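# Move wooden block from bench onto cart floor

## Task

Pick the wooden block up from the bench and lay it flat on the floor of the cart, at the handle end next to the profiles. The cart's drop flap must stay open, and anything already in place must still be in place at the finish. At the end both grippers must be empty and out of the cart, the robot must have released the block and backed away, must be upright and not tilted, and must not be touching anything.

## Robot and tools

ROBOT. A Rainbow Robotics RB-Y1: a two-wheeled base with two rear casters, a folding torso (leg joints squat, shift and pitch, plus yaw), a head with a camera, and two 7-joint arms, each ending in a parallel gripper with a wrist camera in a case that sticks out sideways. The base is 0.58 m wide, reaches 0.10 m in front of the drive axle and 0.57 m behind it, and sweeps a 0.58 m radius when turning in place. It cannot move sideways. Each arm is rated for 3 kg.

FRAMES. Base frame: origin on the floor midway between the drive wheels, x forward, y left, z up, metres. left_hand and right_hand are printed in it; each is the point between the finger pads, 0.03 m behind the tips, with the fingers along the hand's -z and closing along its x. chest is printed in it too. base_odometry is the base frame as it was at the scene's start, from wheel counts only, so slip and bumps make it wrong; heading in rad, positive left.

move. One action per call, plus optional "cameras" (list of head_camera, left_wrist_camera, right_wrist_camera or "all"; [] for none) and "blocking". Allowed combinations: base and/or joints, optionally with min_time_s or contact_limits; or target alone or with min_time_s; or contact_limits alone. A call without an action just reports state and images.
- base: one object {"x_m_s", "turn_rad_s", "for_s"}, a velocity command, not a position. x_m_s is forward speed in m/s (0.005 to 0.4 either sign, or 0); turn_rad_s is left-positive turn rate in rad/s (0.02 to 1.509 either sign, or 0); for_s is duration, 0.1 to 5 s. Omitted velocities are 0. Acceleration is 0.4 m/s² (turns 0.5 rad/s²), so the base coasts up to 1 s (turns 3.1 s) after for_s. Distance is roughly speed times for_s. If |x|+0.27|turn| exceeds 0.4 both are scaled down.
- joints: a single dictionary of absolute joint targets keyed by name (rad, gripper in m). Ranges: torso_squat_rad 0 to 1.2; torso_shift_rad -0.3 to 0.6; torso_pitch_rad -0.2 to 1.4 (positive bows forward); torso_yaw_rad -1.5 to 1.5 (left positive; lift both arms sideways 0.2 rad or more first). Per arm: shoulder_pitch -2.356 to 2.356 (negative swings forward/up); left shoulder_roll 0 to 3.141, right -3.141 to 0 (away from body); shoulder_yaw -2.094 to 2.094; elbow -2.617 to 0.01 (negative bends); forearm_roll -3.141 to 3.141; wrist_pitch -1.57 to 1.919; hand_roll -2.705 to 2.705; gripper_m 0 to 0.1 (pad gap). head_pan_rad -0.523 to 0.523, head_tilt_rad -0.35 to 1.57 (positive looks down). Torso combined limits: squat+shift <= 1.52; squat-shift+pitch <= 1.57; shift+0.5pitch-0.4squat <= 0.7; shift+0.3pitch-0.5squat <= 0.39; breaking one leaves the torso off_target.
- target: {"side": "left"|"right", "x","y","z" in m in the base frame (-3 to 3), "quat_wxyz" as printed}. An absolute hand pose; it is solved once into joint angles, so the hand travels an arc; break long moves into short steps. Refused while another move runs.
- min_time_s: 0.1 to 8 s, slowest allowed duration for arm, head and torso motions.
- contact_limits: {"left_gripper_m", "right_gripper_m"} in mA, 200 to 672.5 (start value 672.5); it persists and scales grip force.
blocking false returns within about 0.5 s while motion continues.

Other tools: wait(seconds 0 to 10, cameras) lets time pass; stop(cameras) brakes everything; zoom_image(camera, region [x0,y0,x1,y1] pixels, at most 504 square) enlarges the latest image; read_manual gives licence text; finished_scene(scene) ends the scene irreversibly.

RESULTS. "move" reads done or the worst status. Hand status: refused (with reason), reached (within 10 mm and 2 degrees) or short. Joint words: done, off_target (still pushing), stopped, not_followed (arm collision check withheld it), time_out, contact_stop (torso only), limit_stop_at_own_body_* (self-collision guard), torque_fault, limit_stop_at_motor_heat. A stop you did not order cancels the remaining calls in that reply. on_its_own lists unrequested behaviour. lidar_m: 12 distances, 30 degree sectors counter-clockwise from straight ahead, at 0.23 m height, "-" for nothing. motor_effort: wheel effort in percent, peak in brackets; sustained high values at rest mean pushing on something. wheel_motors_off 1 means wheels are cut for 2 s. Joint torques, external torques, wrist force/torque (uncalibrated, offset up to 16 N) and motor temperatures are also printed.

GRASPING. Command an opening at least 0.005 m under the block's width; off_target on the gripper then is normal.

AVOID. Driving into furniture (the base does not stop; it can tip if the torso catches an edge). Heavy loads far in front of the wheels or hard stops with reach out, which tip the robot. Arms hitting or pressing each other, including closing a gripper on the other hand; keep about 0.5 rad of outward shoulder roll when both reach forward. Contact torque at a joint limit (shoulders 65.8 N m, elbow 33.8, wrist joints 23.5) triggers a 10 s freeze. Long stretched holds heat motors; 80 °C brakes the arm. Dropping the block from height, releasing it while moving, slams and hard pushes. Finish with grippers open, hands withdrawn from the cart and nothing in contact.

Each tool is called after "Call:" by a JSON object that holds its "op" and its "data".

## Session

Call:
{"op": "move", "data": {}}

Call:
{"op": "move", "data": {"joints": {"head_pan_rad":0.5,"head_tilt_rad":0.7}, "cameras": ["head_camera"]}}

Call:
{"op": "move", "data": {"joints": {"head_pan_rad":-0.5,"head_tilt_rad":0.7}, "cameras": ["head_camera"]}}

Scene clock: 0.00 s.
Joint torques (N m): no reading
External joint torques (N m): no reading
Motor temperatures (°C): left_arm=[30 28 32 35 34 32 37] | right_arm=[34 30 32 30 35 36 34]
Wrist force (N): no reading
Wrist torque (N m): no reading
Wrist force, peak (N): no reading
base_odometry: x=+0.000 y=+0.000 heading=+0.000
lidar_m: 0.75 1.03 1.57 4.58 1.52 1.08 1.02 1.07 1.44 3.60 1.10 0.78
base_status: not commanded
joint_positions: torso_squat_rad=+0.350 torso_shift_rad=+0.000 torso_pitch_rad=+0.000 torso_yaw_rad=+0.000 left_shoulder_pitch_rad=+0.037 left_shoulder_roll_rad=+0.004 left_shoulder_yaw_rad=-0.043 left_elbow_rad=-0.196 left_forearm_roll_rad=-0.014 left_wrist_pitch_rad=+0.002 left_hand_roll_rad=+0.027 left_gripper_m=+0.099 right_shoulder_pitch_rad=-0.040 right_shoulder_roll_rad=-0.021 right_shoulder_yaw_rad=-0.018 right_elbow_rad=-0.235 right_forearm_roll_rad=+0.049 right_wrist_pitch_rad=-0.014 right_hand_roll_rad=+0.035 right_gripper_m=+0.099 head_pan_rad=+0.000 head_tilt_rad=+0.400
joint_status: not commanded
wheel_motors_off: 0
motor_effort: left_wheel=+0 right_wheel=+0
chest: x=-0.2280 y=+0.0001 z=+1.2475 quat_wxyz=(+1.000, +0.000, +0.000, +0.000) (m; base frame)
left_hand: x=-0.1598 y=+0.2200 z=+0.5653 quat_wxyz=(+0.997, +0.000, -0.079, -0.009) (m; base frame)
right_hand: x=-0.0823 y=-0.2360 z=+0.5770 quat_wxyz=(+0.989, -0.016, -0.142, +0.041) (m; base frame)
pictures: head_camera, left_wrist_camera, right_wrist_camera
camera_calibration:
left_wrist_camera: T_world_to_cam=[[0.988724, 0.00955725, 0.149443, 0.0708295], [-0.0605519, -0.88722, 0.457355, -0.0439141], [0.13696, -0.461247, -0.876637, 0.69141], [0, 0, 0, 1]] pos_world=[-0.167385, 0.279272, 0.615616]
right_wrist_camera: T_world_to_cam=[[-0.945892, -0.11441, -0.303643, 0.0691098], [-0.245093, 0.865166, 0.437513, -0.0414065], [0.212646, 0.488261, -0.846394, 0.69334], [0, 0, 0, 1]] pos_world=[-0.0922137, -0.2948, 0.62594]

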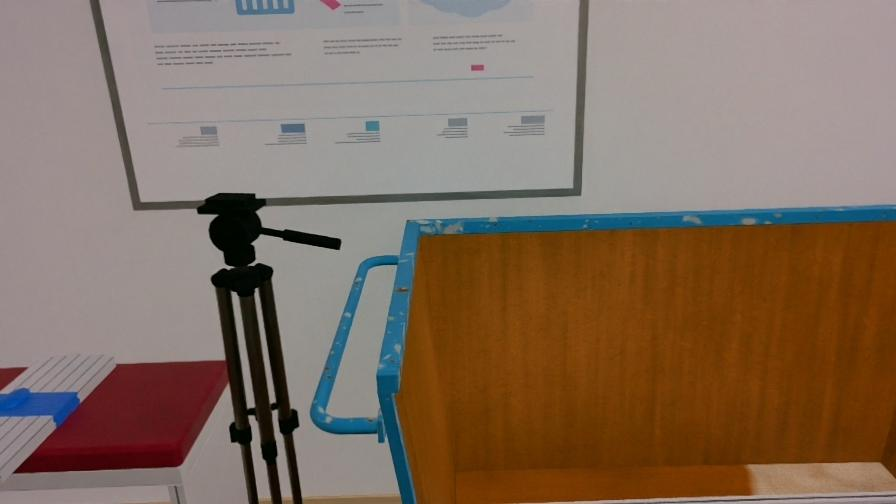

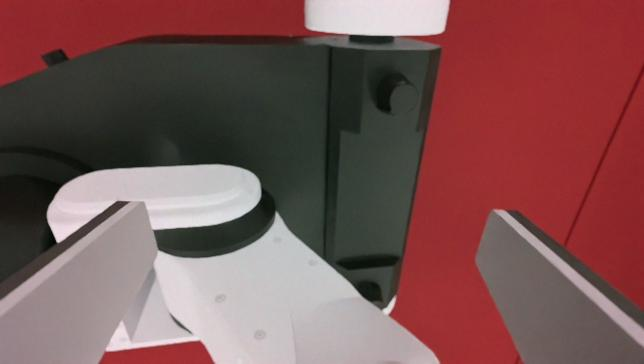

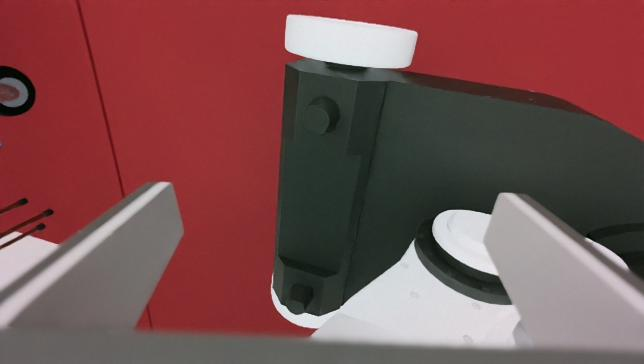

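Scene clock: 1.00 s.
Joint torques (N m): left_arm=[-1.56 -0.75 0.68 -0.48 -0.13 -0.55 -0.13] | right_arm=[-3.64 -0.59 -0.77 -1.42 0.04 -0.56 0]
External joint torques (N m): left_arm=[-0.18 -0.9 0.67 0.08 -0.14 -0.13 -0.12] | right_arm=[-0.04 0.53 -0.73 0.22 -0.03 0.03 -0.02]
Wrist force (N): left_arm=[-0.1 1.3 -7.8] | right_arm=[-2.6 0.9 -4.7]
Wrist torque (N m): left_arm=[-0.30 0.15 0.11] | right_arm=[-0.08 -0.10 -0.10]
Wrist force, peak (N): left_arm=[0.1 1.6 -7.9] | right_arm=[-2.9 0.8 -5.4]
move: done
base_odometry: x=+0.000 y=+0.000 heading=+0.000
lidar_m: 0.74 1.04 1.57 4.56 1.51 1.06 1.01 1.09 1.44 3.61 1.10 0.79
base_status: not commanded
joint_positions: torso_squat_rad=+0.350 torso_shift_rad=+0.000 torso_pitch_rad=+0.000 torso_yaw_rad=+0.000 left_shoulder_pitch_rad=+0.037 left_shoulder_roll_rad=+0.004 left_shoulder_yaw_rad=-0.043 left_elbow_rad=-0.196 left_forearm_roll_rad=-0.014 left_wrist_pitch_rad=+0.002 left_hand_roll_rad=+0.027 left_gripper_m=+0.099 right_shoulder_pitch_rad=-0.040 right_shoulder_roll_rad=-0.021 right_shoulder_yaw_rad=-0.018 right_elbow_rad=-0.235 right_forearm_roll_rad=+0.049 right_wrist_pitch_rad=-0.014 right_hand_roll_rad=+0.035 right_gripper_m=+0.099 head_pan_rad=+0.500 head_tilt_rad=+0.700
joint_status: all done
wheel_motors_off: 0
motor_effort: left_wheel=+0(1) right_wheel=+0(2)
chest: x=-0.2280 y=+0.0001 z=+1.2475 quat_wxyz=(+1.000, +0.000, +0.000, +0.000) (m; base frame)
left_hand: x=-0.1598 y=+0.2200 z=+0.5653 quat_wxyz=(+0.997, +0.000, -0.079, -0.009) (m; base frame)
right_hand: x=-0.0823 y=-0.2360 z=+0.5770 quat_wxyz=(+0.989, -0.016, -0.142, +0.041) (m; base frame)
pictures: head_camera
camera_calibration:
head_camera: T_world_to_cam=[[0.478026, -0.877781, -0.0314978, 0.143225], [-0.53863, -0.264626, -0.799906, 1.09862], [0.693807, 0.399341, -0.599298, 0.955485], [0, 0, 0, 1]] pos_world=[-0.139639, 0.034878, 1.45592]

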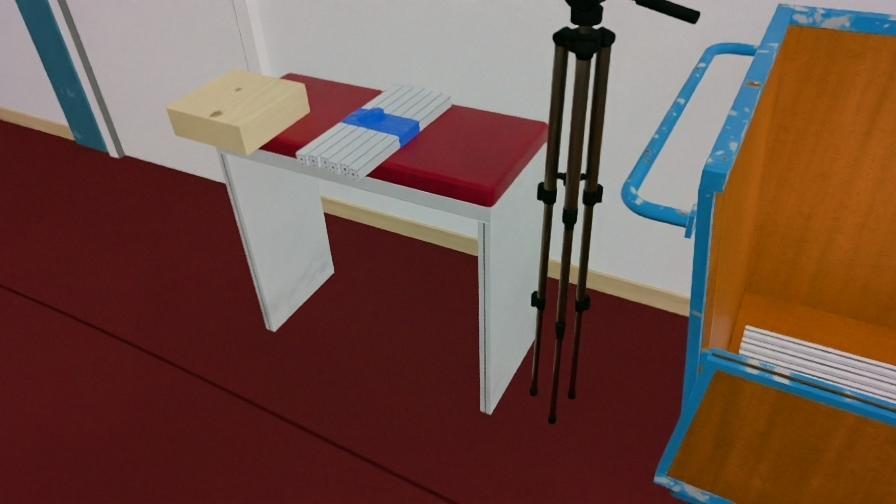

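Scene clock: 2.33 s.
Joint torques (N m): left_arm=[-1.48 -0.68 0.63 -0.47 -0.09 -0.53 0.07] | right_arm=[-3.64 -0.6 -0.55 -1.66 -0.1 -0.51 -0.14]
External joint torques (N m): left_arm=[-0.1 -0.83 0.62 0.09 -0.09 -0.1 0.08] | right_arm=[-0.05 0.52 -0.51 -0.03 -0.16 0.08 -0.15]
Wrist force (N): left_arm=[-0.5 1.0 -7.4] | right_arm=[-2.4 1.8 -4.5]
Wrist torque (N m): left_arm=[-0.22 0.12 0.12] | right_arm=[-0.18 -0.07 -0.11]
Wrist force, peak (N): left_arm=[-0.7 1.3 -8.3] | right_arm=[-2.9 1.1 -5.5]
move: done
base_odometry: x=+0.000 y=+0.000 heading=+0.000
lidar_m: 0.74 1.03 1.57 4.56 1.51 1.08 1.01 1.08 1.44 3.62 1.09 0.78
base_status: not commanded
joint_positions: torso_squat_rad=+0.350 torso_shift_rad=+0.000 torso_pitch_rad=+0.000 torso_yaw_rad=+0.000 left_shoulder_pitch_rad=+0.037 left_shoulder_roll_rad=+0.004 left_shoulder_yaw_rad=-0.043 left_elbow_rad=-0.196 left_forearm_roll_rad=-0.014 left_wrist_pitch_rad=+0.002 left_hand_roll_rad=+0.027 left_gripper_m=+0.099 right_shoulder_pitch_rad=-0.040 right_shoulder_roll_rad=-0.021 right_shoulder_yaw_rad=-0.018 right_elbow_rad=-0.235 right_forearm_roll_rad=+0.049 right_wrist_pitch_rad=-0.014 right_hand_roll_rad=+0.035 right_gripper_m=+0.099 head_pan_rad=-0.500 head_tilt_rad=+0.700
joint_status: all done
wheel_motors_off: 0
motor_effort: left_wheel=+0(1) right_wheel=-1(2)
chest: x=-0.2280 y=+0.0001 z=+1.2475 quat_wxyz=(+1.000, +0.000, +0.000, +0.000) (m; base frame)
left_hand: x=-0.1598 y=+0.2200 z=+0.5653 quat_wxyz=(+0.997, +0.000, -0.079, -0.009) (m; base frame)
right_hand: x=-0.0823 y=-0.2360 z=+0.5770 quat_wxyz=(+0.989, -0.016, -0.142, +0.041) (m; base frame)
pictures: head_camera
camera_calibration:
head_camera: T_world_to_cam=[[-0.480297, -0.876541, -0.0314578, -0.054214], [-0.513621, 0.310148, -0.800001, 1.10379], [0.710991, -0.368081, -0.599173, 0.958982], [0, 0, 0, 1]] pos_world=[-0.140939, -0.036874, 1.45592]

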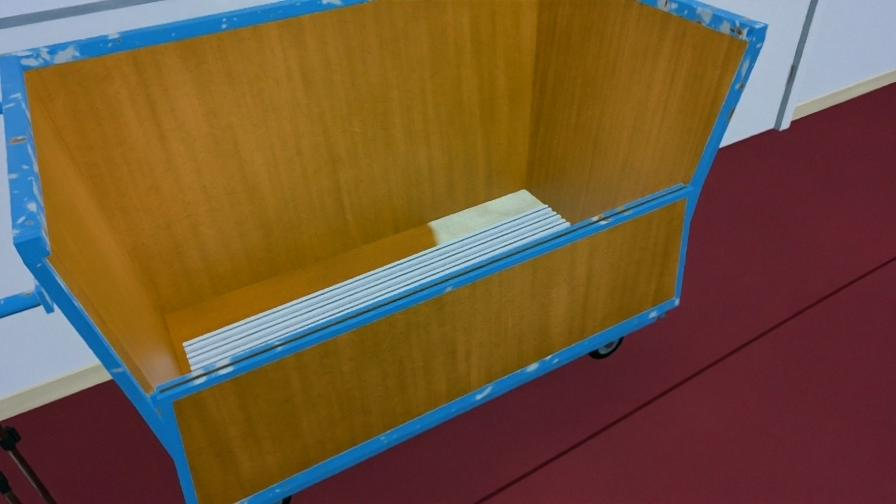

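Call:
{"op": "move", "data": {"base": {"turn_rad_s":0.6,"for_s":2.618}, "joints": {"head_pan_rad":0,"head_tilt_rad":0.8}}}

Call:
{"op": "move", "data": {"base": {"x_m_s":0.4,"for_s":3.57}}}

Call:
{"op": "move", "data": {"base": {"turn_rad_s":-0.6,"for_s":2.618}}}

Call:
{"op": "move", "data": {"base": {"x_m_s":0.3,"for_s":1.33}, "joints": {"torso_pitch_rad":0.2}, "cameras": ["head_camera"]}}

Scene clock: 17.50 s.
Joint torques (N m): left_arm=[-1.93 -0.48 0.68 -0.58 -0.13 -0.61 -0.05] | right_arm=[-3.86 -0.75 -0.51 -1.29 -0.14 -0.51 0.03]
External joint torques (N m): left_arm=[-0.55 -0.63 0.67 -0.02 -0.13 -0.18 -0.04] | right_arm=[-0.26 0.36 -0.46 0.34 -0.2 0.09 0.01]
Wrist force (N): left_arm=[-0.6 1.7 -7.0] | right_arm=[-2.5 1.1 -4.4]
Wrist torque (N m): left_arm=[-0.35 0.07 0.09] | right_arm=[-0.09 -0.05 -0.10]
Wrist force, peak (N): left_arm=[0.3 1.5 -8.5] | right_arm=[-2.7 1.6 -5.5]
move: done
base_odometry: x=+0.000 y=+0.000 heading=+1.579
lidar_m: 4.24 1.49 1.07 1.02 1.06 1.45 3.82 1.09 0.80 0.76 1.03 1.56
base_status: done (sent for 2.63 of 2.63 s)
joint_positions: torso_squat_rad=+0.350 torso_shift_rad=+0.000 torso_pitch_rad=+0.000 torso_yaw_rad=+0.000 left_shoulder_pitch_rad=+0.037 left_shoulder_roll_rad=+0.004 left_shoulder_yaw_rad=-0.043 left_elbow_rad=-0.196 left_forearm_roll_rad=-0.014 left_wrist_pitch_rad=+0.002 left_hand_roll_rad=+0.027 left_gripper_m=+0.099 right_shoulder_pitch_rad=-0.040 right_shoulder_roll_rad=-0.021 right_shoulder_yaw_rad=-0.018 right_elbow_rad=-0.235 right_forearm_roll_rad=+0.049 right_wrist_pitch_rad=-0.014 right_hand_roll_rad=+0.035 right_gripper_m=+0.099 head_pan_rad=+0.000 head_tilt_rad=+0.800
joint_status: all done
wheel_motors_off: 0
motor_effort: left_wheel=+5(33) right_wheel=+20(50)
chest: x=-0.2280 y=+0.0001 z=+1.2475 quat_wxyz=(+1.000, +0.000, +0.000, +0.000) (m; base frame)
left_hand: x=-0.1598 y=+0.2200 z=+0.5653 quat_wxyz=(+0.997, +0.000, -0.079, -0.009) (m; base frame)
right_hand: x=-0.0823 y=-0.2360 z=+0.5770 quat_wxyz=(+0.989, -0.016, -0.142, +0.041) (m; base frame)
pictures: none

Scene clock: 22.40 s.
Joint torques (N m): left_arm=[-1.25 -0.54 0.82 -0.42 -0.04 -0.79 -0.01] | right_arm=[-3.28 -0.37 -0.81 -1.31 0 -0.5 -0.07]
External joint torques (N m): left_arm=[0.13 -0.69 0.81 0.14 -0.05 -0.36 0] | right_arm=[0.31 0.75 -0.77 0.32 -0.06 0.09 -0.08]
Wrist force (N): left_arm=[0.1 1.2 -7.2] | right_arm=[-2.6 1.1 -4.8]
Wrist torque (N m): left_arm=[-0.30 0.19 0.10] | right_arm=[-0.09 -0.11 -0.08]
Wrist force, peak (N): left_arm=[0.1 2.0 -8.4] | right_arm=[-3.1 1.5 -5.1]
move: done
base_odometry: x=-0.013 y=+1.427 heading=+1.581
lidar_m: 4.17 1.50 1.09 1.04 1.08 1.48 3.93 1.42 1.27 0.91 1.55 2.10
base_status: done (sent for 3.57 of 3.57 s)
joint_positions: torso_squat_rad=+0.350 torso_shift_rad=+0.000 torso_pitch_rad=+0.000 torso_yaw_rad=+0.000 left_shoulder_pitch_rad=+0.037 left_shoulder_roll_rad=+0.004 left_shoulder_yaw_rad=-0.043 left_elbow_rad=-0.196 left_forearm_roll_rad=-0.014 left_wrist_pitch_rad=+0.002 left_hand_roll_rad=+0.027 left_gripper_m=+0.099 right_shoulder_pitch_rad=-0.040 right_shoulder_roll_rad=-0.021 right_shoulder_yaw_rad=-0.018 right_elbow_rad=-0.235 right_forearm_roll_rad=+0.049 right_wrist_pitch_rad=-0.014 right_hand_roll_rad=+0.035 right_gripper_m=+0.099 head_pan_rad=+0.000 head_tilt_rad=+0.800
joint_status: not commanded
wheel_motors_off: 0
motor_effort: left_wheel=+17(49) right_wheel=-14(48)
chest: x=-0.2280 y=+0.0001 z=+1.2475 quat_wxyz=(+1.000, +0.000, +0.000, +0.000) (m; base frame)
left_hand: x=-0.1597 y=+0.2200 z=+0.5653 quat_wxyz=(+0.997, +0.000, -0.079, -0.009) (m; base frame)
right_hand: x=-0.0823 y=-0.2360 z=+0.5770 quat_wxyz=(+0.989, -0.016, -0.142, +0.041) (m; base frame)
pictures: none

Scene clock: 26.60 s.
Joint torques (N m): left_arm=[-1.62 -0.79 0.76 -0.54 -0.03 -0.61 -0.05] | right_arm=[-3.15 -0.29 -0.67 -1.34 -0.13 -0.57 -0.14]
External joint torques (N m): left_arm=[-0.24 -0.94 0.75 0.01 -0.04 -0.19 -0.04] | right_arm=[0.45 0.83 -0.62 0.29 -0.19 0.03 -0.15]
Wrist force (N): left_arm=[0.2 1.6 -7.2] | right_arm=[-2.5 1.0 -4.2]
Wrist torque (N m): left_arm=[-0.33 0.15 0.11] | right_arm=[-0.10 -0.09 -0.09]
Wrist force, peak (N): left_arm=[-0.4 1.7 -8.2] | right_arm=[-3.4 1.2 -4.9]
move: done
base_odometry: x=-0.014 y=+1.426 heading=+0.001
lidar_m: 0.91 1.56 2.07 4.18 1.54 1.09 1.04 1.08 1.46 3.66 1.52 1.25
base_status: done (sent for 2.63 of 2.63 s)
joint_positions: torso_squat_rad=+0.350 torso_shift_rad=+0.000 torso_pitch_rad=+0.000 torso_yaw_rad=+0.000 left_shoulder_pitch_rad=+0.037 left_shoulder_roll_rad=+0.004 left_shoulder_yaw_rad=-0.043 left_elbow_rad=-0.196 left_forearm_roll_rad=-0.014 left_wrist_pitch_rad=+0.002 left_hand_roll_rad=+0.027 left_gripper_m=+0.099 right_shoulder_pitch_rad=-0.040 right_shoulder_roll_rad=-0.021 right_shoulder_yaw_rad=-0.018 right_elbow_rad=-0.235 right_forearm_roll_rad=+0.049 right_wrist_pitch_rad=-0.014 right_hand_roll_rad=+0.035 right_gripper_m=+0.099 head_pan_rad=+0.000 head_tilt_rad=+0.800
joint_status: not commanded
wheel_motors_off: 0
motor_effort: left_wheel=+22(44) right_wheel=+3(50)
chest: x=-0.2280 y=+0.0001 z=+1.2475 quat_wxyz=(+1.000, +0.000, +0.000, +0.000) (m; base frame)
left_hand: x=-0.1597 y=+0.2200 z=+0.5653 quat_wxyz=(+0.997, +0.000, -0.079, -0.009) (m; base frame)
right_hand: x=-0.0823 y=-0.2359 z=+0.5770 quat_wxyz=(+0.989, -0.016, -0.142, +0.041) (m; base frame)
pictures: none

Scene clock: 29.03 s.
Joint torques (N m): left_arm=[4.13 -0.95 0.79 1.47 0 -0.23 0.01] | right_arm=[2.66 -0.67 -0.67 0.8 -0.15 -0.15 0.03]
External joint torques (N m): left_arm=[0.03 -1.17 0.77 -0.14 0 -0.2 0] | right_arm=[0.82 0.36 -0.54 0.38 -0.17 0.08 0.02]
Wrist force (N): left_arm=[0.4 1.7 -7.8] | right_arm=[-1.3 1.2 -5.0]
Wrist torque (N m): left_arm=[-0.35 0.11 0.11] | right_arm=[-0.12 -0.03 -0.11]
Wrist force, peak (N): left_arm=[1.4 2.1 -8.4] | right_arm=[-1.8 1.3 -5.6]
move: done
base_odometry: x=+0.386 y=+1.427 heading=+0.001
lidar_m: 0.52 1.11 1.54 3.90 2.11 1.51 1.43 1.50 2.01 1.52 0.99 1.18
base_status: done (sent for 1.33 of 1.33 s)
joint_positions: torso_squat_rad=+0.350 torso_shift_rad=+0.000 torso_pitch_rad=+0.200 torso_yaw_rad=+0.000 left_shoulder_pitch_rad=+0.037 left_shoulder_roll_rad=+0.004 left_shoulder_yaw_rad=-0.043 left_elbow_rad=-0.196 left_forearm_roll_rad=-0.014 left_wrist_pitch_rad=+0.002 left_hand_roll_rad=+0.027 left_gripper_m=+0.099 right_shoulder_pitch_rad=-0.040 right_shoulder_roll_rad=-0.021 right_shoulder_yaw_rad=-0.018 right_elbow_rad=-0.235 right_forearm_roll_rad=+0.049 right_wrist_pitch_rad=-0.014 right_hand_roll_rad=+0.035 right_gripper_m=+0.099 head_pan_rad=+0.000 head_tilt_rad=+0.800
joint_status: all done
wheel_motors_off: 0
motor_effort: left_wheel=-10(52) right_wheel=+10(49)
chest: x=-0.1665 y=+0.0001 z=+1.2413 quat_wxyz=(+0.995, +0.000, +0.100, +0.000) (m; base frame)
left_hand: x=-0.2351 y=+0.2200 z=+0.5591 quat_wxyz=(+1.000, -0.001, +0.021, -0.009) (m; base frame)
right_hand: x=-0.1569 y=-0.2360 z=+0.5553 quat_wxyz=(+0.998, -0.012, -0.043, +0.042) (m; base frame)
pictures: head_camera
camera_calibration:
head_camera: T_world_to_cam=[[-0.0106246, -0.999502, -0.0297278, 0.0405986], [-0.809164, 0.0260604, -0.587005, 0.807684], [0.587487, 0.0178179, -0.809037, 1.16628], [0, 0, 0, 1]] pos_world=[-0.0311947, -0.00125082, 1.41888]

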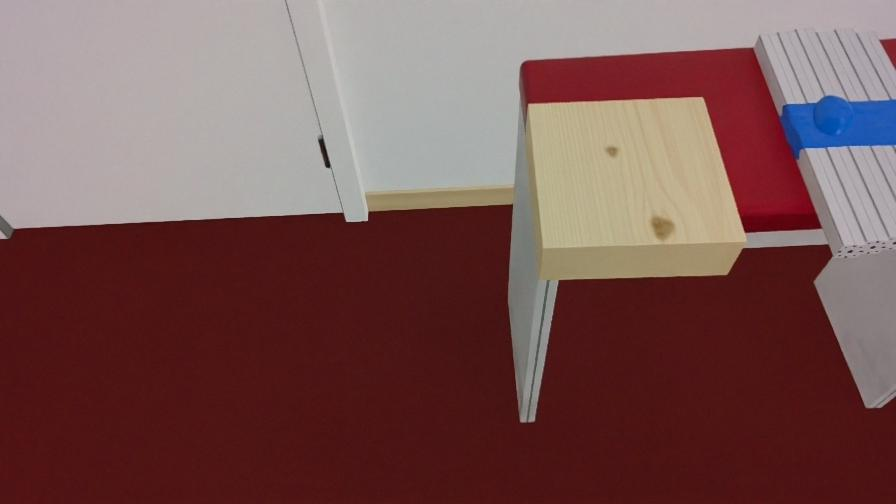

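Call:
{"op": "move", "data": {"joints": {"torso_squat_rad":0.8,"right_shoulder_pitch_rad":-0.064,"right_shoulder_roll_rad":-0.03,"right_shoulder_yaw_rad":0,"right_elbow_rad":-1.33,"right_forearm_roll_rad":0,"right_wrist_pitch_rad":-0.376,"right_hand_roll_rad":0,"right_gripper_m":0.1,"head_tilt_rad":0.75,"head_pan_rad":-0.3}, "min_time_s": 2.5, "cameras": ["head_camera","right_wrist_camera"]}}

Scene clock: 35.43 s.
Joint torques (N m): left_arm=[4.18 -0.56 0.57 1.61 -0.04 -0.32 0.01] | right_arm=[-8.76 -1.89 0.58 -9.88 -0.11 -1.92 -0.18]
External joint torques (N m): left_arm=[0.09 -0.78 0.55 0.01 -0.04 -0.29 0] | right_arm=[-1.19 -0.88 0.93 -0.73 -0.32 0 -0.23]
Wrist force (N): left_arm=[1.4 0.9 -8.0] | right_arm=[-7.3 0.6 1.2]
Wrist torque (N m): left_arm=[-0.23 0.22 0.06] | right_arm=[-0.12 -0.43 -0.05]
Wrist force, peak (N): left_arm=[0.9 1.5 -8.5] | right_arm=[-7.6 1.0 1.1]
move: done
base_odometry: x=+0.386 y=+1.427 heading=+0.001
lidar_m: 0.51 1.10 1.52 3.89 2.13 1.51 1.44 1.51 2.00 1.52 0.98 1.16
base_status: not commanded
joint_positions: torso_squat_rad=+0.800 torso_shift_rad=+0.000 torso_pitch_rad=+0.200 torso_yaw_rad=+0.000 left_shoulder_pitch_rad=+0.037 left_shoulder_roll_rad=+0.004 left_shoulder_yaw_rad=-0.043 left_elbow_rad=-0.196 left_forearm_roll_rad=-0.014 left_wrist_pitch_rad=+0.002 left_hand_roll_rad=+0.027 left_gripper_m=+0.099 right_shoulder_pitch_rad=-0.064 right_shoulder_roll_rad=-0.030 right_shoulder_yaw_rad=+0.000 right_elbow_rad=-1.330 right_forearm_roll_rad=+0.000 right_wrist_pitch_rad=-0.376 right_hand_roll_rad=+0.000 right_gripper_m=+0.099 head_pan_rad=-0.300 head_tilt_rad=+0.750
joint_status: all done
wheel_motors_off: 0
motor_effort: left_wheel=-10(11) right_wheel=+10(13)
chest: x=-0.1666 y=+0.0001 z=+1.0715 quat_wxyz=(+0.995, +0.000, +0.100, +0.000) (m; base frame)
left_hand: x=-0.2351 y=+0.2200 z=+0.3893 quat_wxyz=(+1.000, -0.001, +0.020, -0.009) (m; base frame)
right_hand: x=+0.2984 y=-0.2189 z=+0.7474 quat_wxyz=(+0.709, +0.000, -0.705, +0.018) (m; base frame)
pictures: head_camera, right_wrist_camera
camera_calibration:
head_camera: T_world_to_cam=[[-0.298378, -0.954025, 0.0284245, -0.06818], [-0.7432, 0.213549, -0.634074, 0.774253], [0.598852, -0.210319, -0.77275, 0.98435], [0, 0, 0, 1]] pos_world=[-0.0343981, -0.0233594, 1.25353]
right_wrist_camera: T_world_to_cam=[[0.0227653, -0.0543612, -0.998262, 0.726214], [-0.528475, 0.846953, -0.0581734, 0.413637], [0.848643, 0.528881, -0.00944739, -0.0581163], [0, 0, 0, 1]] pos_world=[0.251385, -0.280117, 0.748465]

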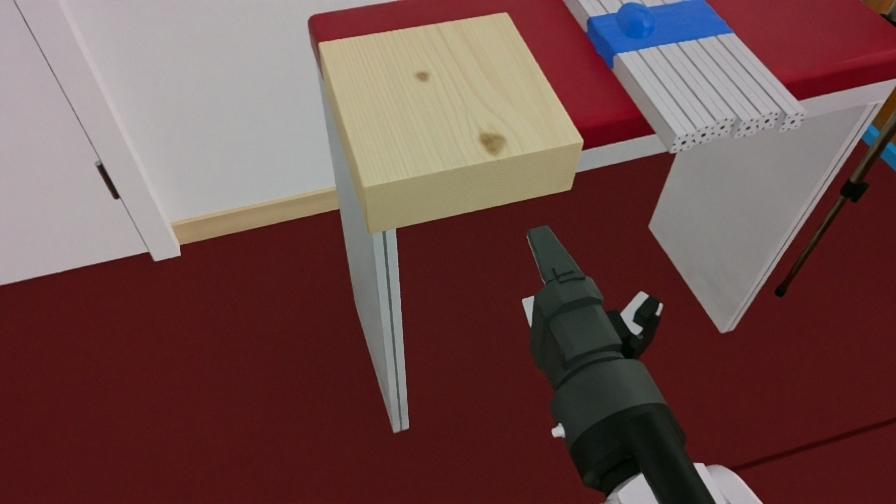

